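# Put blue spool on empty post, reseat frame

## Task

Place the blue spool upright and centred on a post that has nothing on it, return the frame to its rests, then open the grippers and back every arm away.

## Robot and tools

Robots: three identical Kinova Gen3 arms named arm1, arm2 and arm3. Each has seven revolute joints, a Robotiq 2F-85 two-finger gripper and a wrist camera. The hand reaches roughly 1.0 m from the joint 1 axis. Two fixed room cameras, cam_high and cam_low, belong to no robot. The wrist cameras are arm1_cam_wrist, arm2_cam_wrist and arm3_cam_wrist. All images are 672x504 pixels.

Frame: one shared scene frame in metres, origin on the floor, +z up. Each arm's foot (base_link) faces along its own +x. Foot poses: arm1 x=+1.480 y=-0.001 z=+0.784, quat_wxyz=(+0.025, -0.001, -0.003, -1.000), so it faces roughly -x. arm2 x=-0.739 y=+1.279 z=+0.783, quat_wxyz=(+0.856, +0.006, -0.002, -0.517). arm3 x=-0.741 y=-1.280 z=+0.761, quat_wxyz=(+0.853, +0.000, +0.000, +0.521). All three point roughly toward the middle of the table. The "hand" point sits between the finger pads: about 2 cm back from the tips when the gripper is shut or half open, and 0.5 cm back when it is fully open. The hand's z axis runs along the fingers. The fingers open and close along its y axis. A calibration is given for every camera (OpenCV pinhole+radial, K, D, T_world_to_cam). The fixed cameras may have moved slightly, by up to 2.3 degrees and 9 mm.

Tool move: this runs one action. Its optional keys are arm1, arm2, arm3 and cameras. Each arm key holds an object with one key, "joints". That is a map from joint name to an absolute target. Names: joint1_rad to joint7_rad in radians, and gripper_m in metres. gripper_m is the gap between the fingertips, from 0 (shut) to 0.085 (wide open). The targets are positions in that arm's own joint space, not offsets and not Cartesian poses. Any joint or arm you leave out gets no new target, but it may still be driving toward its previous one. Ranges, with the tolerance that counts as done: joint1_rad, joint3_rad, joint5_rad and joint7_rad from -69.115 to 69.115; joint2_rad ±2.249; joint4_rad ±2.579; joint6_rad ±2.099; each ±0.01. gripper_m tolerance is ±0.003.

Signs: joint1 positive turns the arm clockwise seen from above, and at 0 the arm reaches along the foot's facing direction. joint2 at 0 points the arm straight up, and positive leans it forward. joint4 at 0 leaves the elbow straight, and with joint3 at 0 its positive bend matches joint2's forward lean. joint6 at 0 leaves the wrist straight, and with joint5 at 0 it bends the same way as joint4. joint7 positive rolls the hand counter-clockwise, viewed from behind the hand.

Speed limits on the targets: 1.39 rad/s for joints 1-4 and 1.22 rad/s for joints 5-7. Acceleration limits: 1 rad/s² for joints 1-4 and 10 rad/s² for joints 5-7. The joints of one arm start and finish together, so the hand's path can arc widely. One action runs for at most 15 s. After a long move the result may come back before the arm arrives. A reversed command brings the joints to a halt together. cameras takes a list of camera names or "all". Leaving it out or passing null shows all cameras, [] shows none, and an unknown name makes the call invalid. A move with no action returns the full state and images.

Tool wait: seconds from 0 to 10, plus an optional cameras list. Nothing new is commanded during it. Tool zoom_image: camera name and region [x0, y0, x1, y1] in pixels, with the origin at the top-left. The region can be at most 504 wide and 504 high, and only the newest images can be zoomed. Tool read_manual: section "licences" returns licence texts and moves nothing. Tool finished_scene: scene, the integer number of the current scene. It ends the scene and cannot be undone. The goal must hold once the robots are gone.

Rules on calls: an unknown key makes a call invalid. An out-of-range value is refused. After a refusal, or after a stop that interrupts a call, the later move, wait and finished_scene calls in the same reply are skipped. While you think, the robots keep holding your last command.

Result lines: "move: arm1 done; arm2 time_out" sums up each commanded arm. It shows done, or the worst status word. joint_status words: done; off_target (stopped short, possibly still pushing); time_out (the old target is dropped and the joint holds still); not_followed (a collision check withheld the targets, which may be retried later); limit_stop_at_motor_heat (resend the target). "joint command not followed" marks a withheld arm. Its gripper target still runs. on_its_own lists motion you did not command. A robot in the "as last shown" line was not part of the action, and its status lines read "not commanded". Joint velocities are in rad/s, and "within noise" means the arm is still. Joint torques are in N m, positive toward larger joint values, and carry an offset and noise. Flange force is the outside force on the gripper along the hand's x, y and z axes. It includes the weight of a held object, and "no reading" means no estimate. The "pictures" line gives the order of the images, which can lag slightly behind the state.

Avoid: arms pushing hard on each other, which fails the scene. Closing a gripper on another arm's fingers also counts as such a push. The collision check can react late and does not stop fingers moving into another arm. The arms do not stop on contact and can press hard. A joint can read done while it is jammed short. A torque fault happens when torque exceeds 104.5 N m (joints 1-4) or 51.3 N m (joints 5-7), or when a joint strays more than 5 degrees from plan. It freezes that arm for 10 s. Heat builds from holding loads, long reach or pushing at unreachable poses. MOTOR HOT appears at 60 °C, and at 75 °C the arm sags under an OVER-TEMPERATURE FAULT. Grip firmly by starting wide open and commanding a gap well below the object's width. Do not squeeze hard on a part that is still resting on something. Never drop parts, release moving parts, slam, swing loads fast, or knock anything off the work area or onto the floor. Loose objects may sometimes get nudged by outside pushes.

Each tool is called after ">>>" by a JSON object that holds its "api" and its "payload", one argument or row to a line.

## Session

Practice confirmed. Scene 2.

>>> {"api": "move", "payload": {

}}

>>> {"api": "zoom_image", "payload": {
  "camera": "cam_high",
  "region": [200, 130, 480, 380]
}}

>>> {"api": "zoom_image", "payload": {
  "camera": "cam_low",
  "region": [240, 225, 430, 365]
}}

Scene clock: 0.00 s.
Joint torques (N m): no reading
Motor temperatures (°C): arm1=[31 41 32 30 39 43 40] | arm2=[34 33 31 31 35 47 41] | arm3=[36 33 34 32 38 41 40]
Flange force (N): no reading
Joint velocities: within noise
arm1.joint_positions: joint1_rad=+0.265 joint2_rad=-0.318 joint3_rad=-0.103 joint4_rad=+1.462 joint5_rad=-0.053 joint6_rad=+1.962 joint7_rad=+1.218 gripper_m=+0.085
arm1.joint_status: not commanded
arm1.hand: x=+1.3177 y=+0.0237 z=+1.2872 quat_wxyz=(-0.013, -0.975, +0.222, +0.015) (m; scene frame)
arm2.joint_positions: joint1_rad=-0.283 joint2_rad=-0.442 joint3_rad=-0.038 joint4_rad=+1.426 joint5_rad=-0.044 joint6_rad=+2.068 joint7_rad=+1.781 gripper_m=+0.085
arm2.joint_status: not commanded
arm2.hand: x=-0.6711 y=+1.1926 z=+1.3126 quat_wxyz=(-0.048, -0.264, -0.963, +0.006) (m; scene frame)
arm3.joint_positions: joint1_rad=-0.429 joint2_rad=-0.357 joint3_rad=-0.123 joint4_rad=+1.499 joint5_rad=+0.002 joint6_rad=+2.041 joint7_rad=+1.467 gripper_m=+0.085
arm3.joint_status: not commanded
arm3.hand: x=-0.7337 y=-1.1544 z=+1.2599 quat_wxyz=(-0.003, +0.694, -0.719, +0.032) (m; scene frame)
pictures: arm1_cam_wrist, arm2_cam_wrist, arm3_cam_wrist, cam_high, cam_low
camera_calibration:
arm1_cam_wrist: T_world_to_cam=[[-0.444351, -0.895505, 0.0249542, 0.57687], [-0.895617, 0.4447, 0.0105695, 1.20844], [-0.0205622, -0.0176528, -0.999633, 1.46143], [0, 0, 0, 1]] pos_world=[1.36868, 0.00499449, 1.43372]
arm2_cam_wrist: T_world_to_cam=[[0.467178, 0.883696, 0.0287336, -0.780676], [0.878779, -0.467669, 0.0950452, 1.075], [0.0974289, -0.0191526, -0.995058, 1.54216], [0, 0, 0, 1]] pos_world=[-0.730227, 1.22216, 1.45479]
arm3_cam_wrist: T_world_to_cam=[[-0.999029, 0.0379732, -0.0223625, -0.66632], [0.0385264, 0.998949, -0.0248481, 1.26598], [0.0213954, -0.0256855, -0.999441, 1.3969], [0, 0, 0, 1]] pos_world=[-0.744333, -1.20346, 1.41268]

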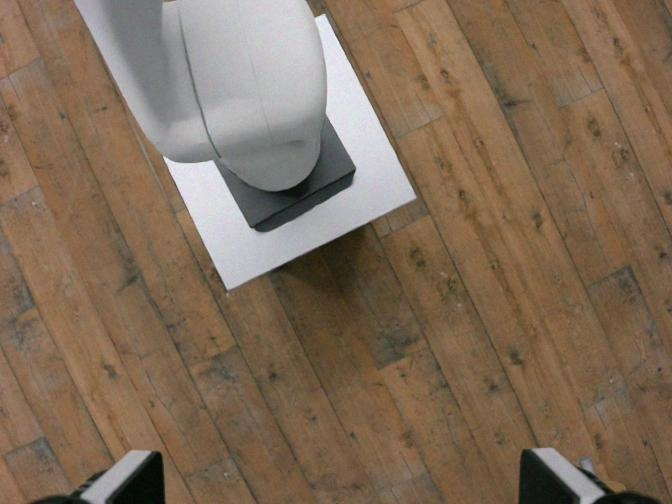

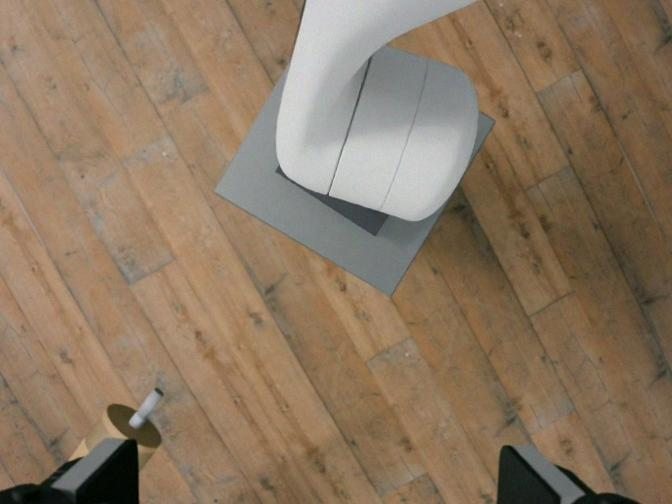

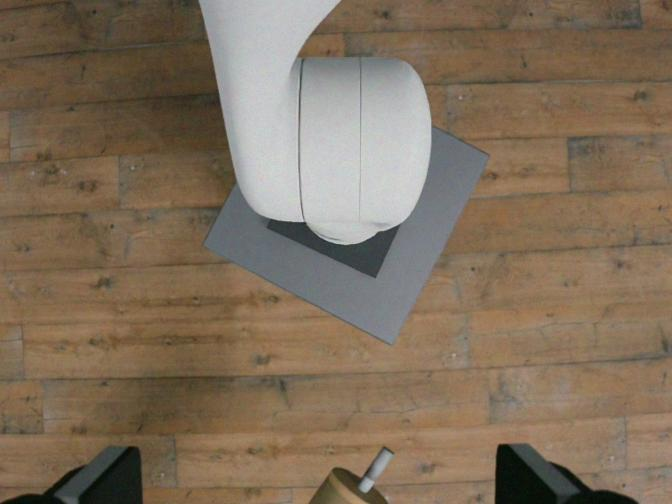

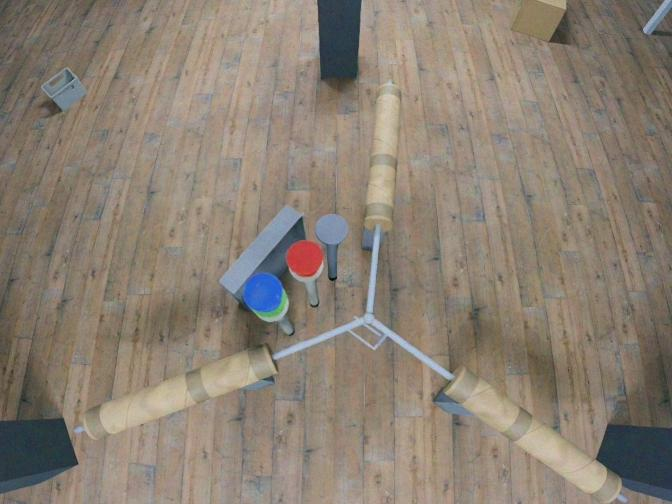

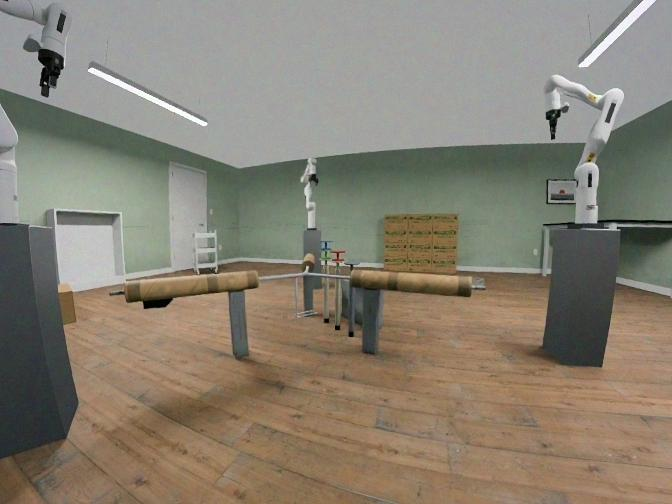

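Scaled by 1.800 from the camera's 672x504 image, which has a finer 960x720 frame.

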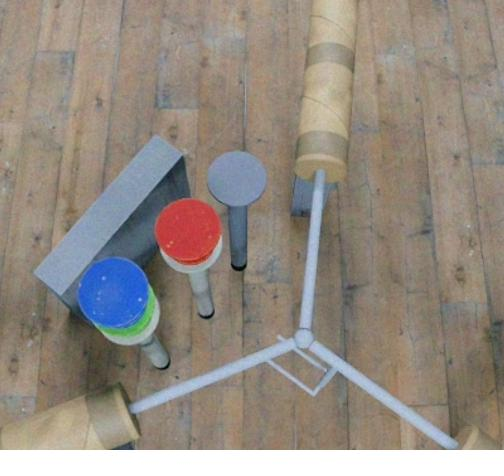

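Scaled by 2.653 from the camera's 672x504 image, which has a finer 960x720 frame.

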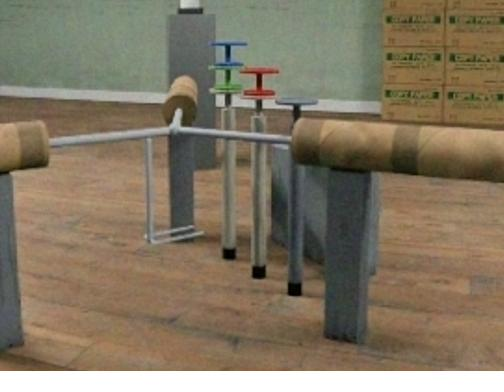

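>>> {"api": "zoom_image", "payload": {
  "camera": "cam_high",
  "region": [320, 290, 430, 370]
}}

>>> {"api": "zoom_image", "payload": {
  "camera": "cam_high",
  "region": [230, 200, 360, 350]
}}

>>> {"api": "zoom_image", "payload": {
  "camera": "cam_low",
  "region": [280, 235, 370, 325]
}}

Scaled by 4.582 from the camera's 672x504 image, which has a finer 960x720 frame.

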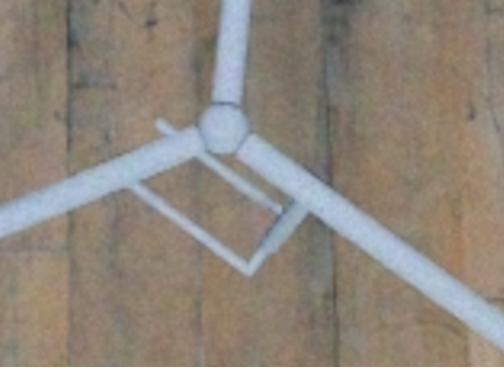

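Scaled by 3.360 from the camera's 672x504 image, which has a finer 960x720 frame.

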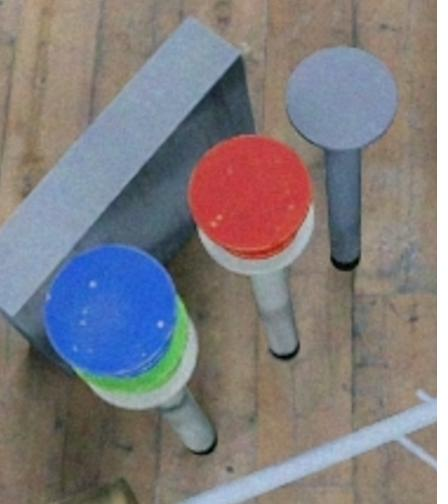

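Scaled by 5.600 from the camera's 672x504 image, which has a finer 960x720 frame.

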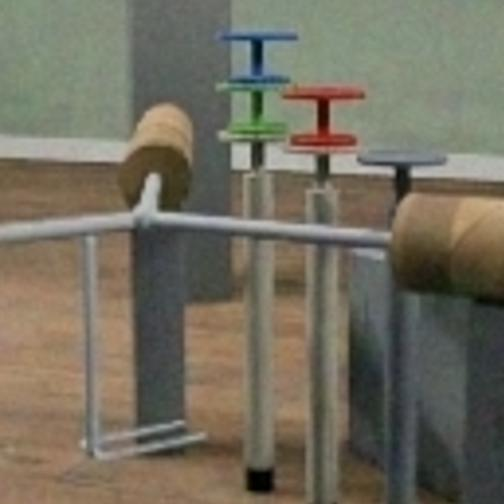

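>>> {"api": "move", "payload": {
  "arm1": {"joints":{"joint1_rad":-0.3173,"joint2_rad":1.4213,"joint3_rad":0,"joint4_rad":0.9303,"joint5_rad":0,"joint6_rad":0.7027,"joint7_rad":1.0988,"gripper_m":0.085}},
  "arm2": {"joints":{"joint1_rad":0.0855,"joint2_rad":1.2227,"joint3_rad":0,"joint4_rad":1.6147,"joint5_rad":0,"joint6_rad":0.3042,"joint7_rad":1.5913,"gripper_m":0.085}},
  "arm3": {"joints":{"joint1_rad":-0.5927,"joint2_rad":1.1332,"joint3_rad":0,"joint4_rad":2.1108,"joint5_rad":0,"joint6_rad":-0.1023,"joint7_rad":0.8239,"gripper_m":0.085}}
}}

Scene clock: 84.80 s.
Joint torques (N m): arm1=[-0.22 -26.54 0.02 -5.93 0.24 -0.11 -0.08] | arm2=[-1.14 -19.81 0.82 -1.87 -0.51 -0.15 -0.1] | arm3=[0.98 -17.26 0.53 1.88 -0.16 -0.02 0.07]
Motor temperatures (°C): arm1=[31 40 32 30 39 43 40] | arm2=[34 32 31 30 35 47 41] | arm3=[36 32 34 33 38 40 40]
Flange force (N): arm1=[-3.0 1.8 1.7] | arm2=[-2.4 -2.4 -3.3] | arm3=[-0.8 3.1 0.9]
move: arm1 done; arm2 done; arm3 done
Joint velocities: within noise
arm1.joint_positions: joint1_rad=-0.317 joint2_rad=+1.421 joint3_rad=+0.000 joint4_rad=+0.930 joint5_rad=+0.000 joint6_rad=+0.703 joint7_rad=+1.099 gripper_m=+0.085
arm1.joint_status: all done
arm1.hand: x=+0.8489 y=-0.2177 z=+0.6019 quat_wxyz=(-0.020, -0.998, +0.052, +0.040) (m; scene frame)
arm2.joint_positions: joint1_rad=+0.085 joint2_rad=+1.223 joint3_rad=+0.000 joint4_rad=+1.615 joint5_rad=+0.000 joint6_rad=+0.304 joint7_rad=+1.591 gripper_m=+0.085
arm2.joint_status: all done
arm2.hand: x=-0.5700 y=+0.8199 z=+0.5980 quat_wxyz=(-0.001, -0.545, -0.839, -0.006) (m; scene frame)
arm3.joint_positions: joint1_rad=-0.593 joint2_rad=+1.133 joint3_rad=+0.000 joint4_rad=+2.111 joint5_rad=+0.000 joint6_rad=-0.102 joint7_rad=+0.824 gripper_m=+0.085
arm3.joint_status: all done
arm3.hand: x=-0.7571 y=-0.9310 z=+0.6001 quat_wxyz=(+0.000, +0.454, -0.891, +0.000) (m; scene frame)
pictures: arm1_cam_wrist, arm2_cam_wrist, arm3_cam_wrist, cam_high, cam_low
camera_calibration:
arm1_cam_wrist: T_world_to_cam=[[-0.115875, -0.992506, 0.038795, -0.138745], [-0.990905, 0.118202, 0.0643032, 0.880611], [-0.068407, -0.030991, -0.997176, 0.798691], [0, 0, 0, 1]] pos_world=[0.911161, -0.217043, 0.745192]
arm2_cam_wrist: T_world_to_cam=[[0.89318, 0.448583, 0.0316777, 0.119961], [0.448914, -0.893566, -0.00386673, 1.04305], [0.0265716, 0.0176743, -0.999491, 0.746183], [0, 0, 0, 1]] pos_world=[-0.595213, 0.865033, 0.746036]
arm3_cam_wrist: T_world_to_cam=[[-0.807202, 0.589676, 0.0265975, -0.0834748], [0.590139, 0.807164, 0.0148872, 1.24258], [-0.0126899, 0.0277132, -0.999535, 0.767673], [0, 0, 0, 1]] pos_world=[-0.790936, -0.975021, 0.751038]

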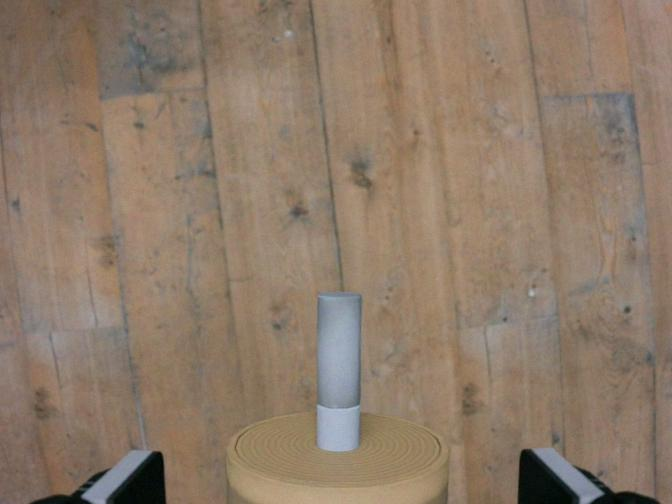

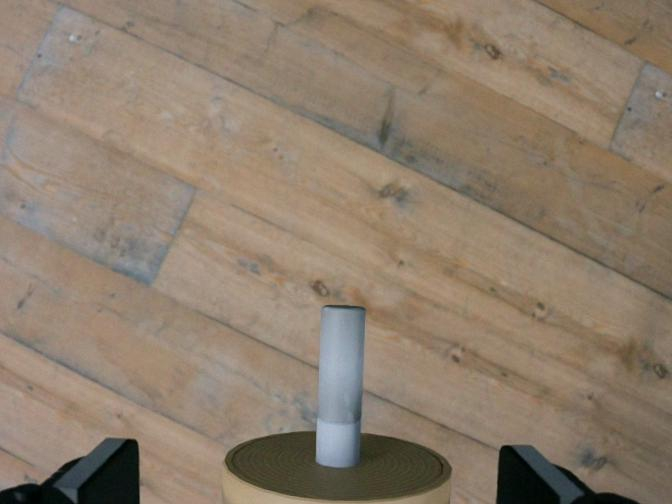

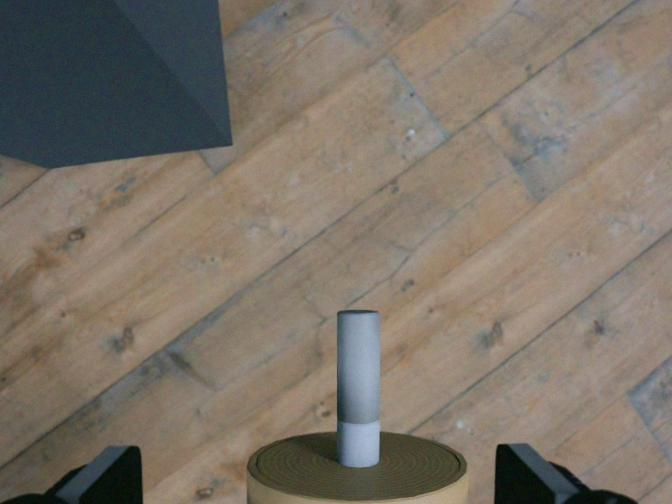

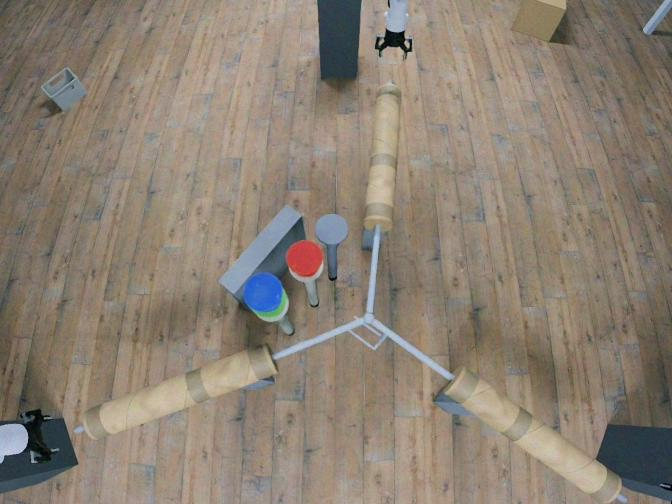

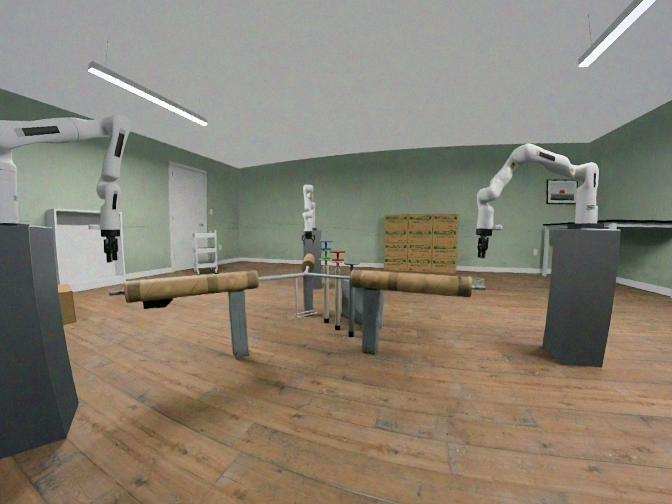

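>>> {"api": "move", "payload": {
  "arm1": {"joints":{"joint1_rad":-0.3265,"joint2_rad":1.6567,"joint4_rad":0.7091,"joint6_rad":0.6885,"joint7_rad":1.0774}},
  "arm2": {"joints":{"joint1_rad":0.0735,"joint2_rad":1.4482,"joint4_rad":1.463,"joint6_rad":0.2304,"joint7_rad":1.567}},
  "arm3": {"joints":{"joint1_rad":-0.6199,"joint2_rad":1.3889,"joint4_rad":1.9091,"joint6_rad":-0.1564,"joint7_rad":0.7845}},
  "cameras": ["arm1_cam_wrist","arm2_cam_wrist","arm3_cam_wrist"]
}}

Scene clock: 156.23 s.
Joint torques (N m): arm1=[-0.21 -26.61 0.05 -5.75 0.23 -0.08 -0.07] | arm2=[-1.06 -20.21 0.77 -1.15 -0.46 -0.21 -0.1] | arm3=[0.97 -18.17 0.56 2.31 -0.15 -0.08 0.03]
Motor temperatures (°C): arm1=[31 42 32 30 39 43 39] | arm2=[34 33 31 30 35 47 41] | arm3=[36 33 34 32 38 40 40]
Flange force (N): arm1=[-4.0 2.4 3.0] | arm2=[-3.2 -2.1 -2.6] | arm3=[-0.8 3.0 1.1]
move: arm1 done; arm2 done; arm3 done
Joint velocities: within noise
arm1.joint_positions: joint1_rad=-0.326 joint2_rad=+1.657 joint3_rad=+0.000 joint4_rad=+0.709 joint5_rad=+0.000 joint6_rad=+0.689 joint7_rad=+1.077 gripper_m=+0.085
arm1.joint_status: all done
arm1.hand: x=+0.8508 y=-0.2240 z=+0.5000 quat_wxyz=(-0.021, -0.997, +0.059, +0.040) (m; scene frame)
arm2.joint_positions: joint1_rad=+0.074 joint2_rad=+1.448 joint3_rad=+0.000 joint4_rad=+1.463 joint5_rad=+0.000 joint6_rad=+0.230 joint7_rad=+1.567 gripper_m=+0.085
arm2.joint_status: all done
arm2.hand: x=-0.5638 y=+0.8230 z=+0.4999 quat_wxyz=(-0.001, -0.550, -0.835, -0.006) (m; scene frame)
arm3.joint_positions: joint1_rad=-0.620 joint2_rad=+1.389 joint3_rad=+0.000 joint4_rad=+1.909 joint5_rad=+0.000 joint6_rad=-0.156 joint7_rad=+0.785 gripper_m=+0.085
arm3.joint_status: all done
arm3.hand: x=-0.7688 y=-0.9159 z=+0.5001 quat_wxyz=(+0.000, +0.448, -0.894, +0.000) (m; scene frame)
pictures: arm1_cam_wrist, arm2_cam_wrist, arm3_cam_wrist
camera_calibration:
arm1_cam_wrist: T_world_to_cam=[[-0.127999, -0.990949, 0.040459, -0.131023], [-0.989436, 0.13039, 0.0633578, 0.891757], [-0.0680598, -0.0319219, -0.99717, 0.696456], [0, 0, 0, 1]] pos_world=[0.912966, -0.223882, 0.643287]
arm2_cam_wrist: T_world_to_cam=[[0.898652, 0.437517, 0.0316874, 0.128248], [0.437847, -0.899041, -0.00399362, 1.04096], [0.026741, 0.0174631, -0.99949, 0.648173], [0, 0, 0, 1]] pos_world=[-0.588365, 0.868437, 0.647936]
arm3_cam_wrist: T_world_to_cam=[[-0.799972, 0.599448, 0.0265629, -0.0846681], [0.59991, 0.799928, 0.014915, 1.2397], [-0.0123077, 0.027867, -0.999536, 0.667589], [0, 0, 0, 1]] pos_world=[-0.803226, -0.959522, 0.651038]

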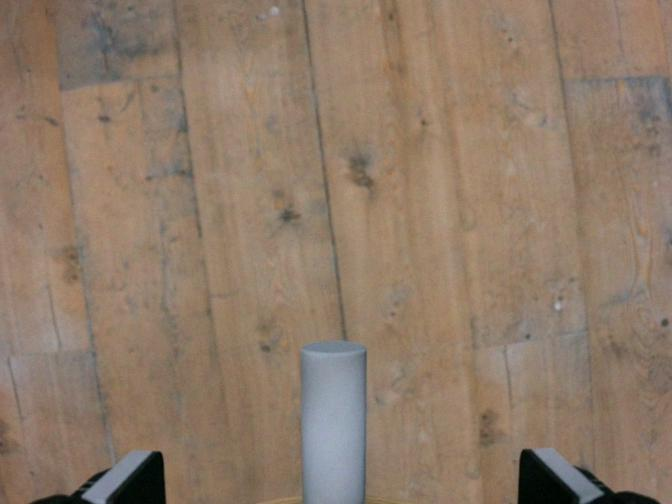

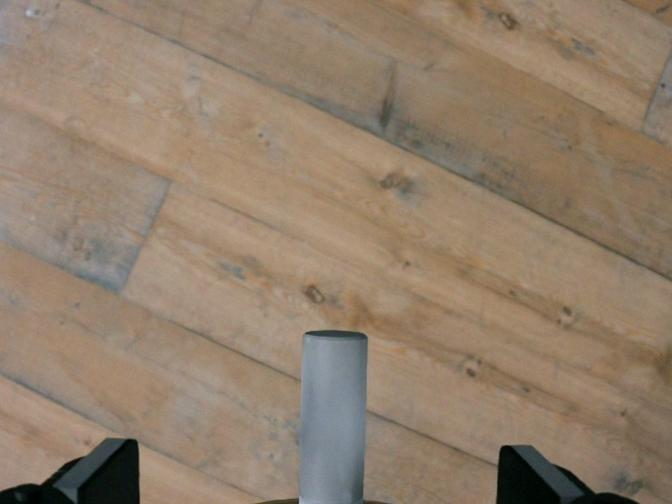

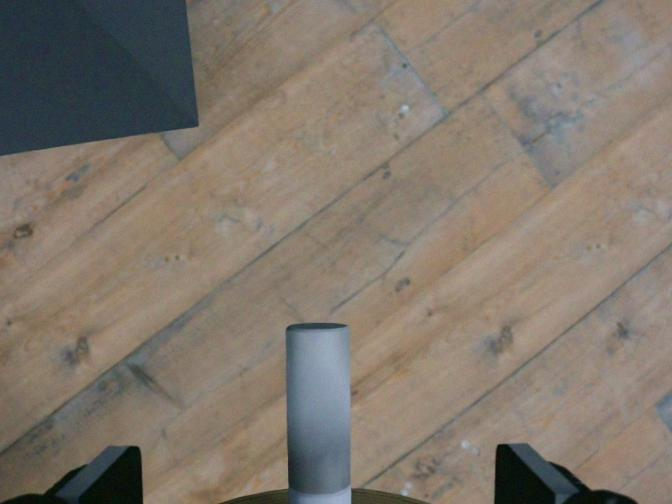

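>>> {"api": "move", "payload": {
  "arm1": {"joints":{"joint1_rad":-0.3262,"joint2_rad":1.7303,"joint4_rad":0.6187,"joint6_rad":0.7053,"joint7_rad":1.0777}},
  "arm2": {"joints":{"joint1_rad":0.0659,"joint2_rad":1.5112,"joint4_rad":1.4081,"joint6_rad":0.2222,"joint7_rad":1.545}},
  "arm3": {"joints":{"joint1_rad":-0.6199,"joint2_rad":1.4554,"joint4_rad":1.856,"joint6_rad":-0.1698,"joint7_rad":0.7845}},
  "cameras": ["arm1_cam_wrist","arm2_cam_wrist","arm3_cam_wrist"]
}}

Scene clock: 179.23 s.
Joint torques (N m): arm1=[-0.23 -26.47 0.05 -5.9 0.27 -0.07 -0.08] | arm2=[-1.08 -20.39 0.71 -1.05 -0.5 -0.21 -0.09] | arm3=[0.99 -18.33 0.53 2.49 -0.15 0.01 0.05]
Motor temperatures (°C): arm1=[31 43 32 30 39 43 39] | arm2=[34 34 31 30 35 46 41] | arm3=[36 33 34 32 38 40 40]
Flange force (N): arm1=[-4.1 2.4 3.2] | arm2=[-3.5 -2.1 -2.1] | arm3=[-0.7 2.9 1.6]
move: arm1 done; arm2 done; arm3 done
Joint velocities: within noise
arm1.joint_positions: joint1_rad=-0.326 joint2_rad=+1.730 joint3_rad=+0.000 joint4_rad=+0.619 joint5_rad=+0.000 joint6_rad=+0.705 joint7_rad=+1.078 gripper_m=+0.085
arm1.joint_status: all done
arm1.hand: x=+0.8507 y=-0.2239 z=+0.4730 quat_wxyz=(-0.021, -0.997, +0.059, +0.040) (m; scene frame)
arm2.joint_positions: joint1_rad=+0.066 joint2_rad=+1.511 joint3_rad=+0.000 joint4_rad=+1.408 joint5_rad=+0.000 joint6_rad=+0.222 joint7_rad=+1.545 gripper_m=+0.085
arm2.joint_status: all done
arm2.hand: x=-0.5600 y=+0.8246 z=+0.4730 quat_wxyz=(-0.001, -0.556, -0.831, -0.006) (m; scene frame)
arm3.joint_positions: joint1_rad=-0.620 joint2_rad=+1.455 joint3_rad=+0.000 joint4_rad=+1.856 joint5_rad=+0.000 joint6_rad=-0.170 joint7_rad=+0.784 gripper_m=+0.085
arm3.joint_status: all done
arm3.hand: x=-0.7688 y=-0.9159 z=+0.4732 quat_wxyz=(+0.000, +0.448, -0.894, +0.000) (m; scene frame)
pictures: arm1_cam_wrist, arm2_cam_wrist, arm3_cam_wrist
camera_calibration:
arm1_cam_wrist: T_world_to_cam=[[-0.127901, -0.990962, 0.0404525, -0.13002], [-0.989449, 0.130292, 0.0633622, 0.893454], [-0.0680601, -0.0319216, -0.99717, 0.669533], [0, 0, 0, 1]] pos_world=[0.912966, -0.223882, 0.616287]
arm2_cam_wrist: T_world_to_cam=[[0.904848, 0.424559, 0.0316227, 0.13917], [0.424883, -0.90524, -0.00401115, 1.03855], [0.0269232, 0.0170654, -0.999492, 0.621587], [0, 0, 0, 1]] pos_world=[-0.583925, 0.870443, 0.621036]
arm3_cam_wrist: T_world_to_cam=[[-0.799889, 0.59956, 0.026563, -0.083696], [0.600022, 0.799844, 0.0149121, 1.24006], [-0.0123056, 0.0278665, -0.999536, 0.640604], [0, 0, 0, 1]] pos_world=[-0.803126, -0.959522, 0.624038]

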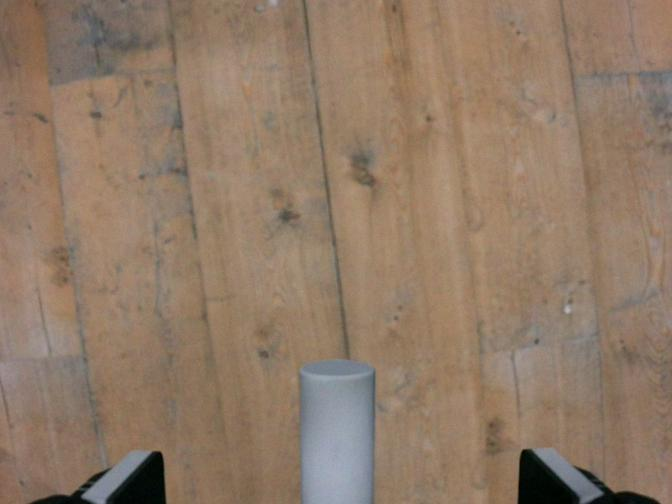

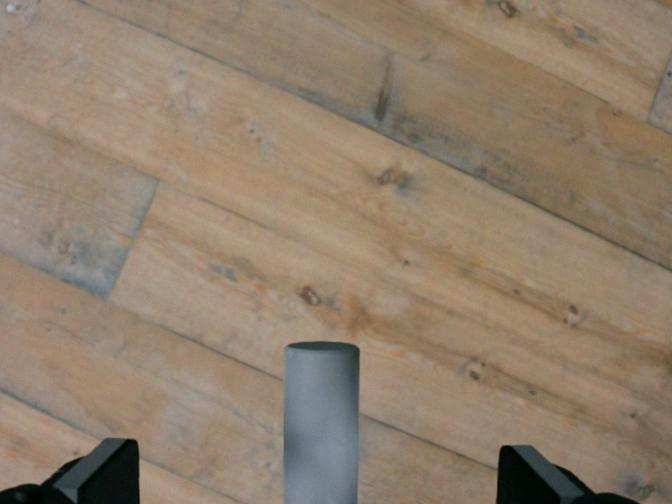

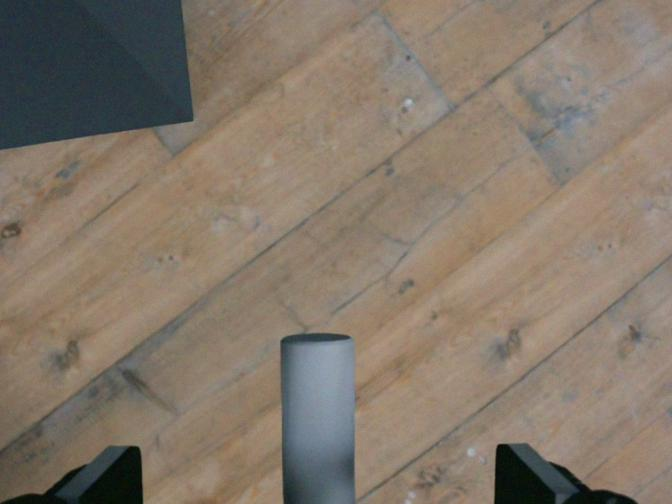

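>>> {"api": "move", "payload": {
  "arm1": {"joints":{"joint1_rad":-0.3259,"joint2_rad":1.8131,"joint4_rad":0.5038,"joint6_rad":0.7374,"joint7_rad":1.078}},
  "arm2": {"joints":{"joint1_rad":0.0652,"joint2_rad":1.5751,"joint4_rad":1.3468,"joint6_rad":0.2197,"joint7_rad":1.545}},
  "arm3": {"joints":{"joint1_rad":-0.6199,"joint2_rad":1.5208,"joint4_rad":1.798,"joint6_rad":-0.1772,"joint7_rad":0.7845}},
  "cameras": []
}}

>>> {"api": "move", "payload": {
  "arm1": {"joints":{"gripper_m":0.03}},
  "arm2": {"joints":{"gripper_m":0.03}},
  "arm3": {"joints":{"gripper_m":0.03}},
  "cameras": ["arm1_cam_wrist","arm2_cam_wrist","arm3_cam_wrist"]
}}

Scene clock: 186.53 s.
Joint torques (N m): arm1=[-0.25 -26.41 0.04 -6.13 0.26 -0.07 -0.12] | arm2=[-1.05 -20.3 0.74 -1.03 -0.47 -0.21 -0.12] | arm3=[1 -18.32 0.5 2.52 -0.2 -0.08 0.04]
Motor temperatures (°C): arm1=[31 43 32 30 39 43 39] | arm2=[34 34 31 30 35 46 41] | arm3=[36 33 34 32 38 40 40]
Flange force (N): arm1=no reading | arm2=[-3.5 -2.1 -2.1] | arm3=[-0.8 3.0 1.6]
move: arm1 done; arm2 done; arm3 done
Joint velocities: within noise
arm1.joint_positions: joint1_rad=-0.326 joint2_rad=+1.813 joint3_rad=+0.000 joint4_rad=+0.504 joint5_rad=+0.000 joint6_rad=+0.737 joint7_rad=+1.078 gripper_m=+0.085
arm1.joint_status: all done
arm1.hand: x=+0.8506 y=-0.2239 z=+0.4461 quat_wxyz=(-0.021, -0.997, +0.059, +0.040) (m; scene frame)
arm2.joint_positions: joint1_rad=+0.065 joint2_rad=+1.575 joint3_rad=+0.000 joint4_rad=+1.347 joint5_rad=+0.000 joint6_rad=+0.220 joint7_rad=+1.545 gripper_m=+0.085
arm2.joint_status: all done
arm2.hand: x=-0.5595 y=+0.8250 z=+0.4459 quat_wxyz=(-0.001, -0.555, -0.832, -0.006) (m; scene frame)
arm3.joint_positions: joint1_rad=-0.620 joint2_rad=+1.521 joint3_rad=+0.000 joint4_rad=+1.798 joint5_rad=+0.000 joint6_rad=-0.177 joint7_rad=+0.785 gripper_m=+0.085
arm3.joint_status: all done
arm3.hand: x=-0.7688 y=-0.9160 z=+0.4461 quat_wxyz=(+0.000, +0.448, -0.894, +0.000) (m; scene frame)
pictures: none
No camera images: "cameras" was empty.

Scene clock: 187.57 s.
Joint torques (N m): arm1=[-0.25 -26.36 0.03 -6.11 0.25 -0.07 -0.11] | arm2=[-1.07 -20.29 0.74 -1.1 -0.54 -0.21 -0.11] | arm3=[0.87 -18.32 0.51 2.5 -0.16 -0.05 0.08]
Motor temperatures (°C): arm1=[31 43 32 30 39 43 39] | arm2=[34 34 31 30 35 46 41] | arm3=[36 33 34 32 38 40 40]
Flange force (N): arm1=no reading | arm2=[-3.3 -2.1 -2.3] | arm3=[-0.9 2.7 1.6]
move: arm1 done; arm2 done; arm3 done
Joint velocities: within noise
arm1.joint_positions: joint1_rad=-0.326 joint2_rad=+1.813 joint3_rad=+0.000 joint4_rad=+0.504 joint5_rad=+0.000 joint6_rad=+0.737 joint7_rad=+1.078 gripper_m=+0.030
arm1.joint_status: all done
arm1.hand: x=+0.8506 y=-0.2239 z=+0.4461 quat_wxyz=(-0.021, -0.997, +0.059, +0.040) (m; scene frame)
arm2.joint_positions: joint1_rad=+0.065 joint2_rad=+1.575 joint3_rad=+0.000 joint4_rad=+1.347 joint5_rad=+0.000 joint6_rad=+0.220 joint7_rad=+1.545 gripper_m=+0.030
arm2.joint_status: all done
arm2.hand: x=-0.5595 y=+0.8250 z=+0.4459 quat_wxyz=(-0.001, -0.555, -0.832, -0.006) (m; scene frame)
arm3.joint_positions: joint1_rad=-0.620 joint2_rad=+1.521 joint3_rad=+0.000 joint4_rad=+1.798 joint5_rad=+0.000 joint6_rad=-0.177 joint7_rad=+0.785 gripper_m=+0.030
arm3.joint_status: all done
arm3.hand: x=-0.7688 y=-0.9160 z=+0.4461 quat_wxyz=(+0.000, +0.448, -0.894, +0.000) (m; scene frame)
pictures: arm1_cam_wrist, arm2_cam_wrist, arm3_cam_wrist
camera_calibration:
arm1_cam_wrist: T_world_to_cam=[[-0.127999, -0.990949, 0.040459, -0.12876], [-0.989436, 0.13039, 0.0633578, 0.895053], [-0.0680598, -0.0319219, -0.99717, 0.642805], [0, 0, 0, 1]] pos_world=[0.912866, -0.223782, 0.589487]
arm2_cam_wrist: T_world_to_cam=[[0.904566, 0.425159, 0.0316145, 0.138717], [0.425489, -0.904954, -0.00421097, 1.03881], [0.0268194, 0.0172607, -0.999491, 0.594348], [0, 0, 0, 1]] pos_world=[-0.583422, 0.870842, 0.594035]
arm3_cam_wrist: T_world_to_cam=[[-0.799972, 0.599448, 0.0265629, -0.0831537], [0.59991, 0.799928, 0.014915, 1.24045], [-0.0123077, 0.027867, -0.999536, 0.613616], [0, 0, 0, 1]] pos_world=[-0.803126, -0.959522, 0.597038]

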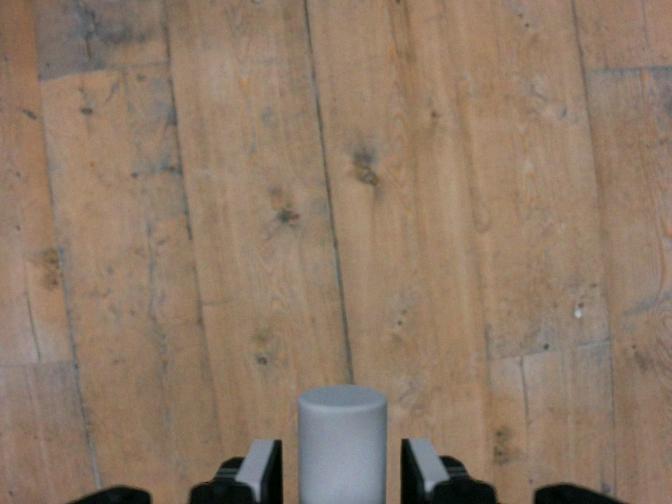

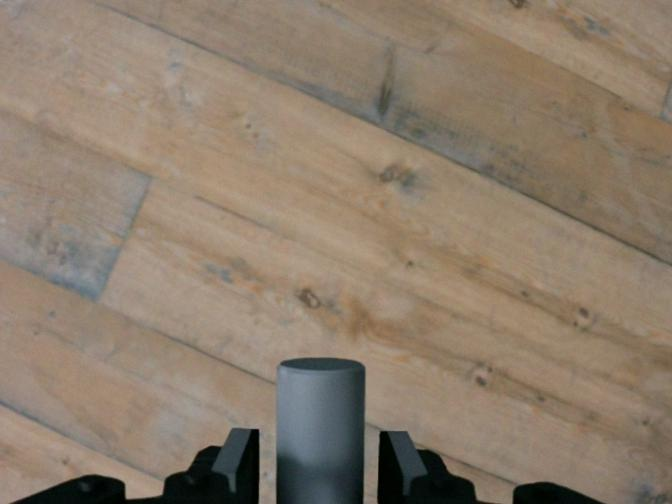

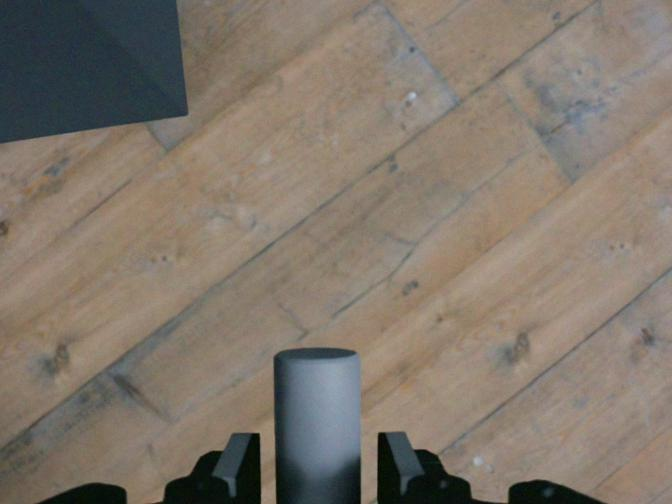

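>>> {"api": "move", "payload": {
  "arm1": {"joints":{"gripper_m":0.005}},
  "arm2": {"joints":{"gripper_m":0.005}},
  "arm3": {"joints":{"gripper_m":0.005}},
  "cameras": []
}}

>>> {"api": "move", "payload": {
  "arm1": {"joints":{"joint1_rad":-0.3262,"joint2_rad":1.7303,"joint4_rad":0.6187,"joint6_rad":0.7053,"joint7_rad":1.0777}},
  "arm2": {"joints":{"joint1_rad":0.0645,"joint2_rad":1.5112,"joint4_rad":1.4081,"joint6_rad":0.2222,"joint7_rad":1.5443}},
  "arm3": {"joints":{"joint1_rad":-0.6199,"joint2_rad":1.4554,"joint4_rad":1.856,"joint6_rad":-0.1698,"joint7_rad":0.7845}},
  "cameras": ["cam_high","cam_low","arm1_cam_wrist"]
}}

Scene clock: 257.00 s.
Joint torques (N m): arm1=[0.37 -24.47 0.51 -5.8 0.56 -0.43 0.03] | arm2=[-0.37 -16.38 1.49 -3.55 -0.62 -2.01 -0.33] | arm3=[1.23 -15.45 0.74 -0.59 -0.32 -1.28 0.01]
Motor temperatures (°C): arm1=[31 44 32 30 39 43 39] | arm2=[34 34 31 30 35 46 41] | arm3=[36 33 34 32 38 40 40]
Flange force (N): arm1=no reading | arm2=[2.3 -1.0 -17.4] | arm3=[2.3 0.9 -12.5]
move: arm1 off_target; arm2 off_target; arm3 off_target
Joint velocities: within noise
arm1.joint_positions: joint1_rad=-0.326 joint2_rad=+1.813 joint3_rad=+0.000 joint4_rad=+0.504 joint5_rad=+0.000 joint6_rad=+0.737 joint7_rad=+1.078 gripper_m=+0.018
arm1.joint_status: gripper_m off_target (ended at +0.018, target +0.005)
arm1.hand: x=+0.8506 y=-0.2239 z=+0.4462 quat_wxyz=(-0.021, -0.997, +0.059, +0.040) (m; scene frame)
arm2.joint_positions: joint1_rad=+0.065 joint2_rad=+1.575 joint3_rad=+0.000 joint4_rad=+1.347 joint5_rad=+0.000 joint6_rad=+0.220 joint7_rad=+1.545 gripper_m=+0.018
arm2.joint_status: gripper_m off_target (ended at +0.018, target +0.005)
arm2.hand: x=-0.5595 y=+0.8251 z=+0.4459 quat_wxyz=(-0.001, -0.555, -0.832, -0.006) (m; scene frame)
arm3.joint_positions: joint1_rad=-0.620 joint2_rad=+1.521 joint3_rad=+0.000 joint4_rad=+1.798 joint5_rad=+0.000 joint6_rad=-0.177 joint7_rad=+0.785 gripper_m=+0.018
arm3.joint_status: gripper_m off_target (ended at +0.018, target +0.005)
arm3.hand: x=-0.7688 y=-0.9160 z=+0.4461 quat_wxyz=(+0.000, +0.448, -0.894, +0.000) (m; scene frame)
pictures: none
No camera images: "cameras" was empty.

Scene clock: 258.00 s.
Joint torques (N m): arm1=[-0.36 -27.64 -0.01 -5.43 0.26 0.72 -0.01] | arm2=[-0.3 -23.25 1.66 -2.26 -0.67 -0.63 -0.34] | arm3=[0.24 -20.69 -0.56 2.1 -0.16 -0.43 -0.06]
Motor temperatures (°C): arm1=[31 44 32 30 39 43 39] | arm2=[34 34 31 30 35 46 41] | arm3=[36 33 34 32 38 40 40]
Flange force (N): arm1=[-6.6 3.5 7.9] | arm2=[-1.9 -1.0 2.0] | arm3=[-1.8 0.8 6.4]
move: arm1 done; arm2 done; arm3 done
Joint velocities: within noise
arm1.joint_positions: joint1_rad=-0.326 joint2_rad=+1.730 joint3_rad=+0.000 joint4_rad=+0.619 joint5_rad=+0.000 joint6_rad=+0.705 joint7_rad=+1.078 gripper_m=+0.018
arm1.joint_status: all done
arm1.hand: x=+0.8508 y=-0.2239 z=+0.4730 quat_wxyz=(-0.021, -0.997, +0.059, +0.040) (m; scene frame)
arm2.joint_positions: joint1_rad=+0.065 joint2_rad=+1.511 joint3_rad=+0.000 joint4_rad=+1.408 joint5_rad=+0.000 joint6_rad=+0.222 joint7_rad=+1.544 gripper_m=+0.018
arm2.joint_status: all done
arm2.hand: x=-0.5594 y=+0.8248 z=+0.4730 quat_wxyz=(-0.001, -0.555, -0.832, -0.006) (m; scene frame)
arm3.joint_positions: joint1_rad=-0.620 joint2_rad=+1.455 joint3_rad=+0.000 joint4_rad=+1.856 joint5_rad=+0.000 joint6_rad=-0.170 joint7_rad=+0.785 gripper_m=+0.018
arm3.joint_status: all done
arm3.hand: x=-0.7688 y=-0.9160 z=+0.4732 quat_wxyz=(+0.000, +0.448, -0.894, +0.000) (m; scene frame)
pictures: arm1_cam_wrist, cam_high, cam_low
camera_calibration:
arm1_cam_wrist: T_world_to_cam=[[-0.127901, -0.990962, 0.0404525, -0.13002], [-0.989449, 0.130292, 0.0633622, 0.893454], [-0.0680601, -0.0319216, -0.99717, 0.669533], [0, 0, 0, 1]] pos_world=[0.912966, -0.223882, 0.616287]

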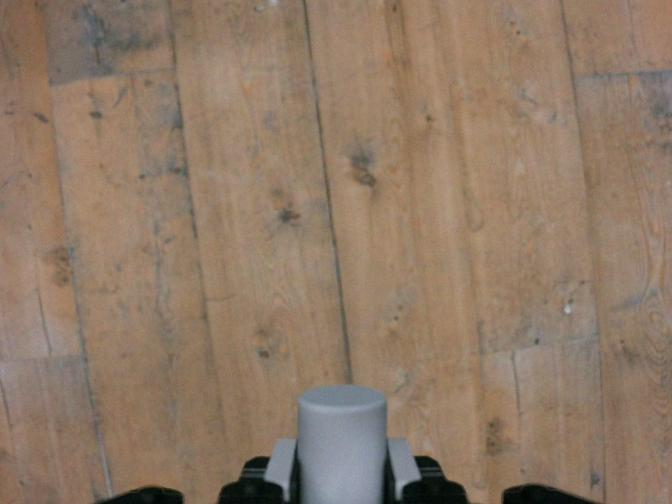

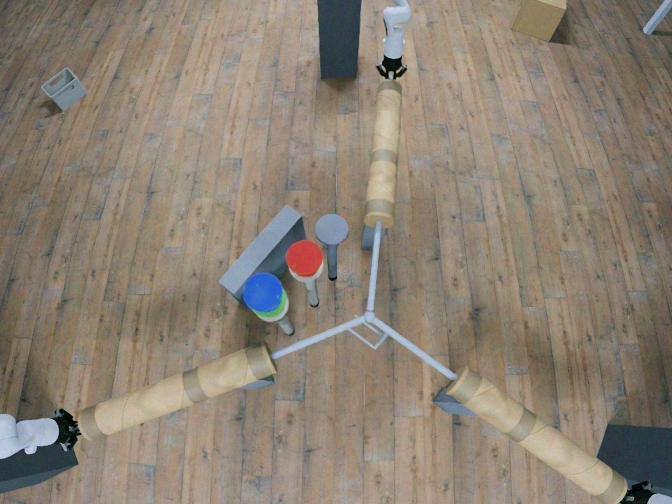

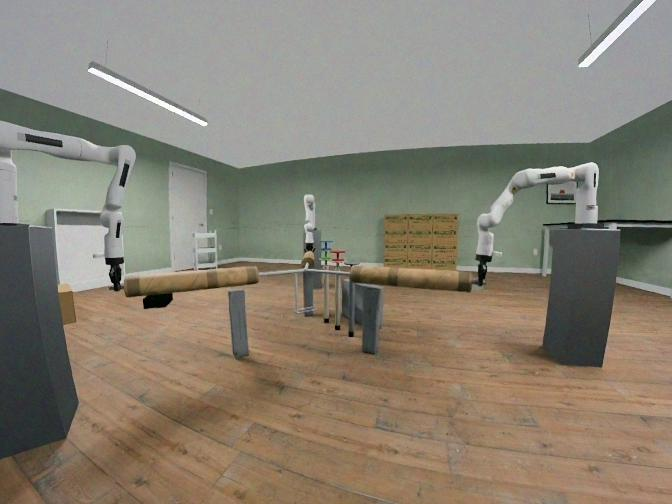

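>>> {"api": "move", "payload": {
  "arm1": {"joints":{"joint1_rad":-0.3265,"joint2_rad":1.6567,"joint4_rad":0.7091,"joint6_rad":0.6885,"joint7_rad":1.0774}},
  "arm2": {"joints":{"joint1_rad":0.0638,"joint2_rad":1.4481,"joint4_rad":1.4639,"joint6_rad":0.2296,"joint7_rad":1.5436}},
  "arm3": {"joints":{"joint1_rad":-0.6199,"joint2_rad":1.3889,"joint4_rad":1.9091,"joint6_rad":-0.1564,"joint7_rad":0.7845}},
  "cameras": []
}}

>>> {"api": "move", "payload": {
  "arm1": {"joints":{"joint1_rad":-0.3269,"joint2_rad":1.5352,"joint4_rad":0.8355,"joint6_rad":0.6836,"joint7_rad":1.0770}},
  "arm2": {"joints":{"joint1_rad":0.0626,"joint2_rad":1.3323,"joint4_rad":1.5519,"joint6_rad":0.2574,"joint7_rad":1.5424}},
  "arm3": {"joints":{"joint1_rad":-0.6199,"joint2_rad":1.2620,"joint4_rad":1.9945,"joint6_rad":-0.1148,"joint7_rad":0.7845}},
  "cameras": ["cam_high","cam_low"]
}}

Scene clock: 292.10 s.
Joint torques (N m): arm1=[-0.38 -27.91 0.04 -5.45 0.28 0.65 0] | arm2=[-0.27 -23.13 1.72 -2.45 -0.64 -0.72 -0.33] | arm3=[0.4 -20.62 -0.44 1.89 -0.23 -0.49 -0.01]
Motor temperatures (°C): arm1=[31 45 32 30 39 43 39] | arm2=[34 35 31 30 35 46 41] | arm3=[36 34 34 32 38 40 40]
Flange force (N): arm1=[-5.7 3.0 7.2] | arm2=[-1.6 -0.9 1.4] | arm3=[-1.5 1.1 6.1]
move: arm1 done; arm2 done; arm3 done
Joint velocities: within noise
arm1.joint_positions: joint1_rad=-0.326 joint2_rad=+1.657 joint3_rad=+0.000 joint4_rad=+0.709 joint5_rad=+0.000 joint6_rad=+0.688 joint7_rad=+1.077 gripper_m=+0.018
arm1.joint_status: all done
arm1.hand: x=+0.8508 y=-0.2240 z=+0.5000 quat_wxyz=(-0.021, -0.997, +0.059, +0.040) (m; scene frame)
arm2.joint_positions: joint1_rad=+0.064 joint2_rad=+1.448 joint3_rad=+0.000 joint4_rad=+1.464 joint5_rad=+0.000 joint6_rad=+0.230 joint7_rad=+1.544 gripper_m=+0.018
arm2.joint_status: all done
arm2.hand: x=-0.5594 y=+0.8249 z=+0.4999 quat_wxyz=(-0.001, -0.555, -0.832, -0.006) (m; scene frame)
arm3.joint_positions: joint1_rad=-0.620 joint2_rad=+1.389 joint3_rad=+0.000 joint4_rad=+1.909 joint5_rad=+0.000 joint6_rad=-0.156 joint7_rad=+0.785 gripper_m=+0.018
arm3.joint_status: all done
arm3.hand: x=-0.7688 y=-0.9159 z=+0.5001 quat_wxyz=(+0.000, +0.448, -0.894, +0.000) (m; scene frame)
pictures: none
No camera images: "cameras" was empty.

Scene clock: 293.13 s.
Joint torques (N m): arm1=[-0.14 -28.23 0.25 -5.63 0.43 0.56 0.03] | arm2=[-0.4 -23.02 1.41 -2.89 -0.67 -0.76 -0.41] | arm3=[0.34 -20.36 -0.43 1.48 -0.21 -0.46 -0.04]
Motor temperatures (°C): arm1=[31 45 32 30 39 43 39] | arm2=[34 35 31 30 35 46 41] | arm3=[36 34 34 32 38 40 40]
Flange force (N): arm1=[-4.4 2.9 6.4] | arm2=[-1.1 -1.3 1.2] | arm3=[-1.6 1.1 5.9]
move: arm1 done; arm2 done; arm3 done
Joint velocities: within noise
arm1.joint_positions: joint1_rad=-0.327 joint2_rad=+1.535 joint3_rad=+0.000 joint4_rad=+0.835 joint5_rad=+0.000 joint6_rad=+0.684 joint7_rad=+1.077 gripper_m=+0.018
arm1.joint_status: all done
arm1.hand: x=+0.8507 y=-0.2241 z=+0.5500 quat_wxyz=(-0.021, -0.997, +0.059, +0.040) (m; scene frame)
arm2.joint_positions: joint1_rad=+0.063 joint2_rad=+1.332 joint3_rad=+0.000 joint4_rad=+1.552 joint5_rad=+0.000 joint6_rad=+0.257 joint7_rad=+1.542 gripper_m=+0.018
arm2.joint_status: all done
arm2.hand: x=-0.5594 y=+0.8249 z=+0.5499 quat_wxyz=(-0.001, -0.555, -0.832, -0.006) (m; scene frame)
arm3.joint_positions: joint1_rad=-0.620 joint2_rad=+1.262 joint3_rad=+0.000 joint4_rad=+1.994 joint5_rad=+0.000 joint6_rad=-0.115 joint7_rad=+0.785 gripper_m=+0.018
arm3.joint_status: all done
arm3.hand: x=-0.7688 y=-0.9160 z=+0.5501 quat_wxyz=(+0.000, +0.448, -0.894, +0.000) (m; scene frame)
pictures: cam_high, cam_low

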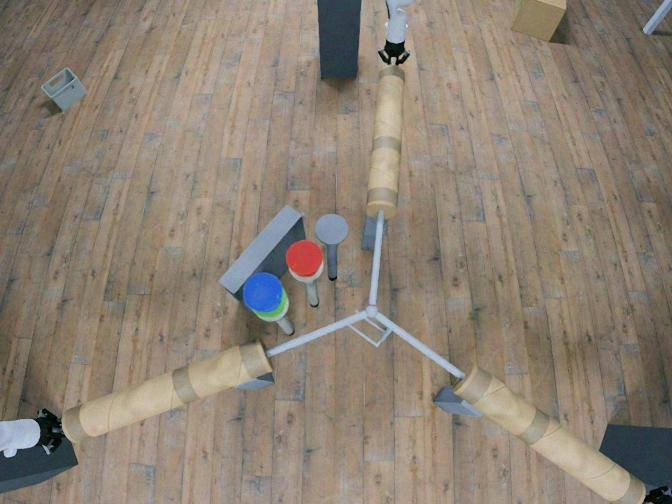

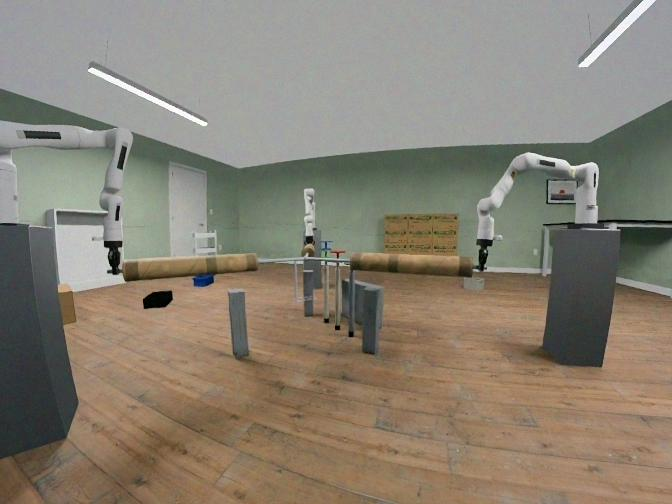

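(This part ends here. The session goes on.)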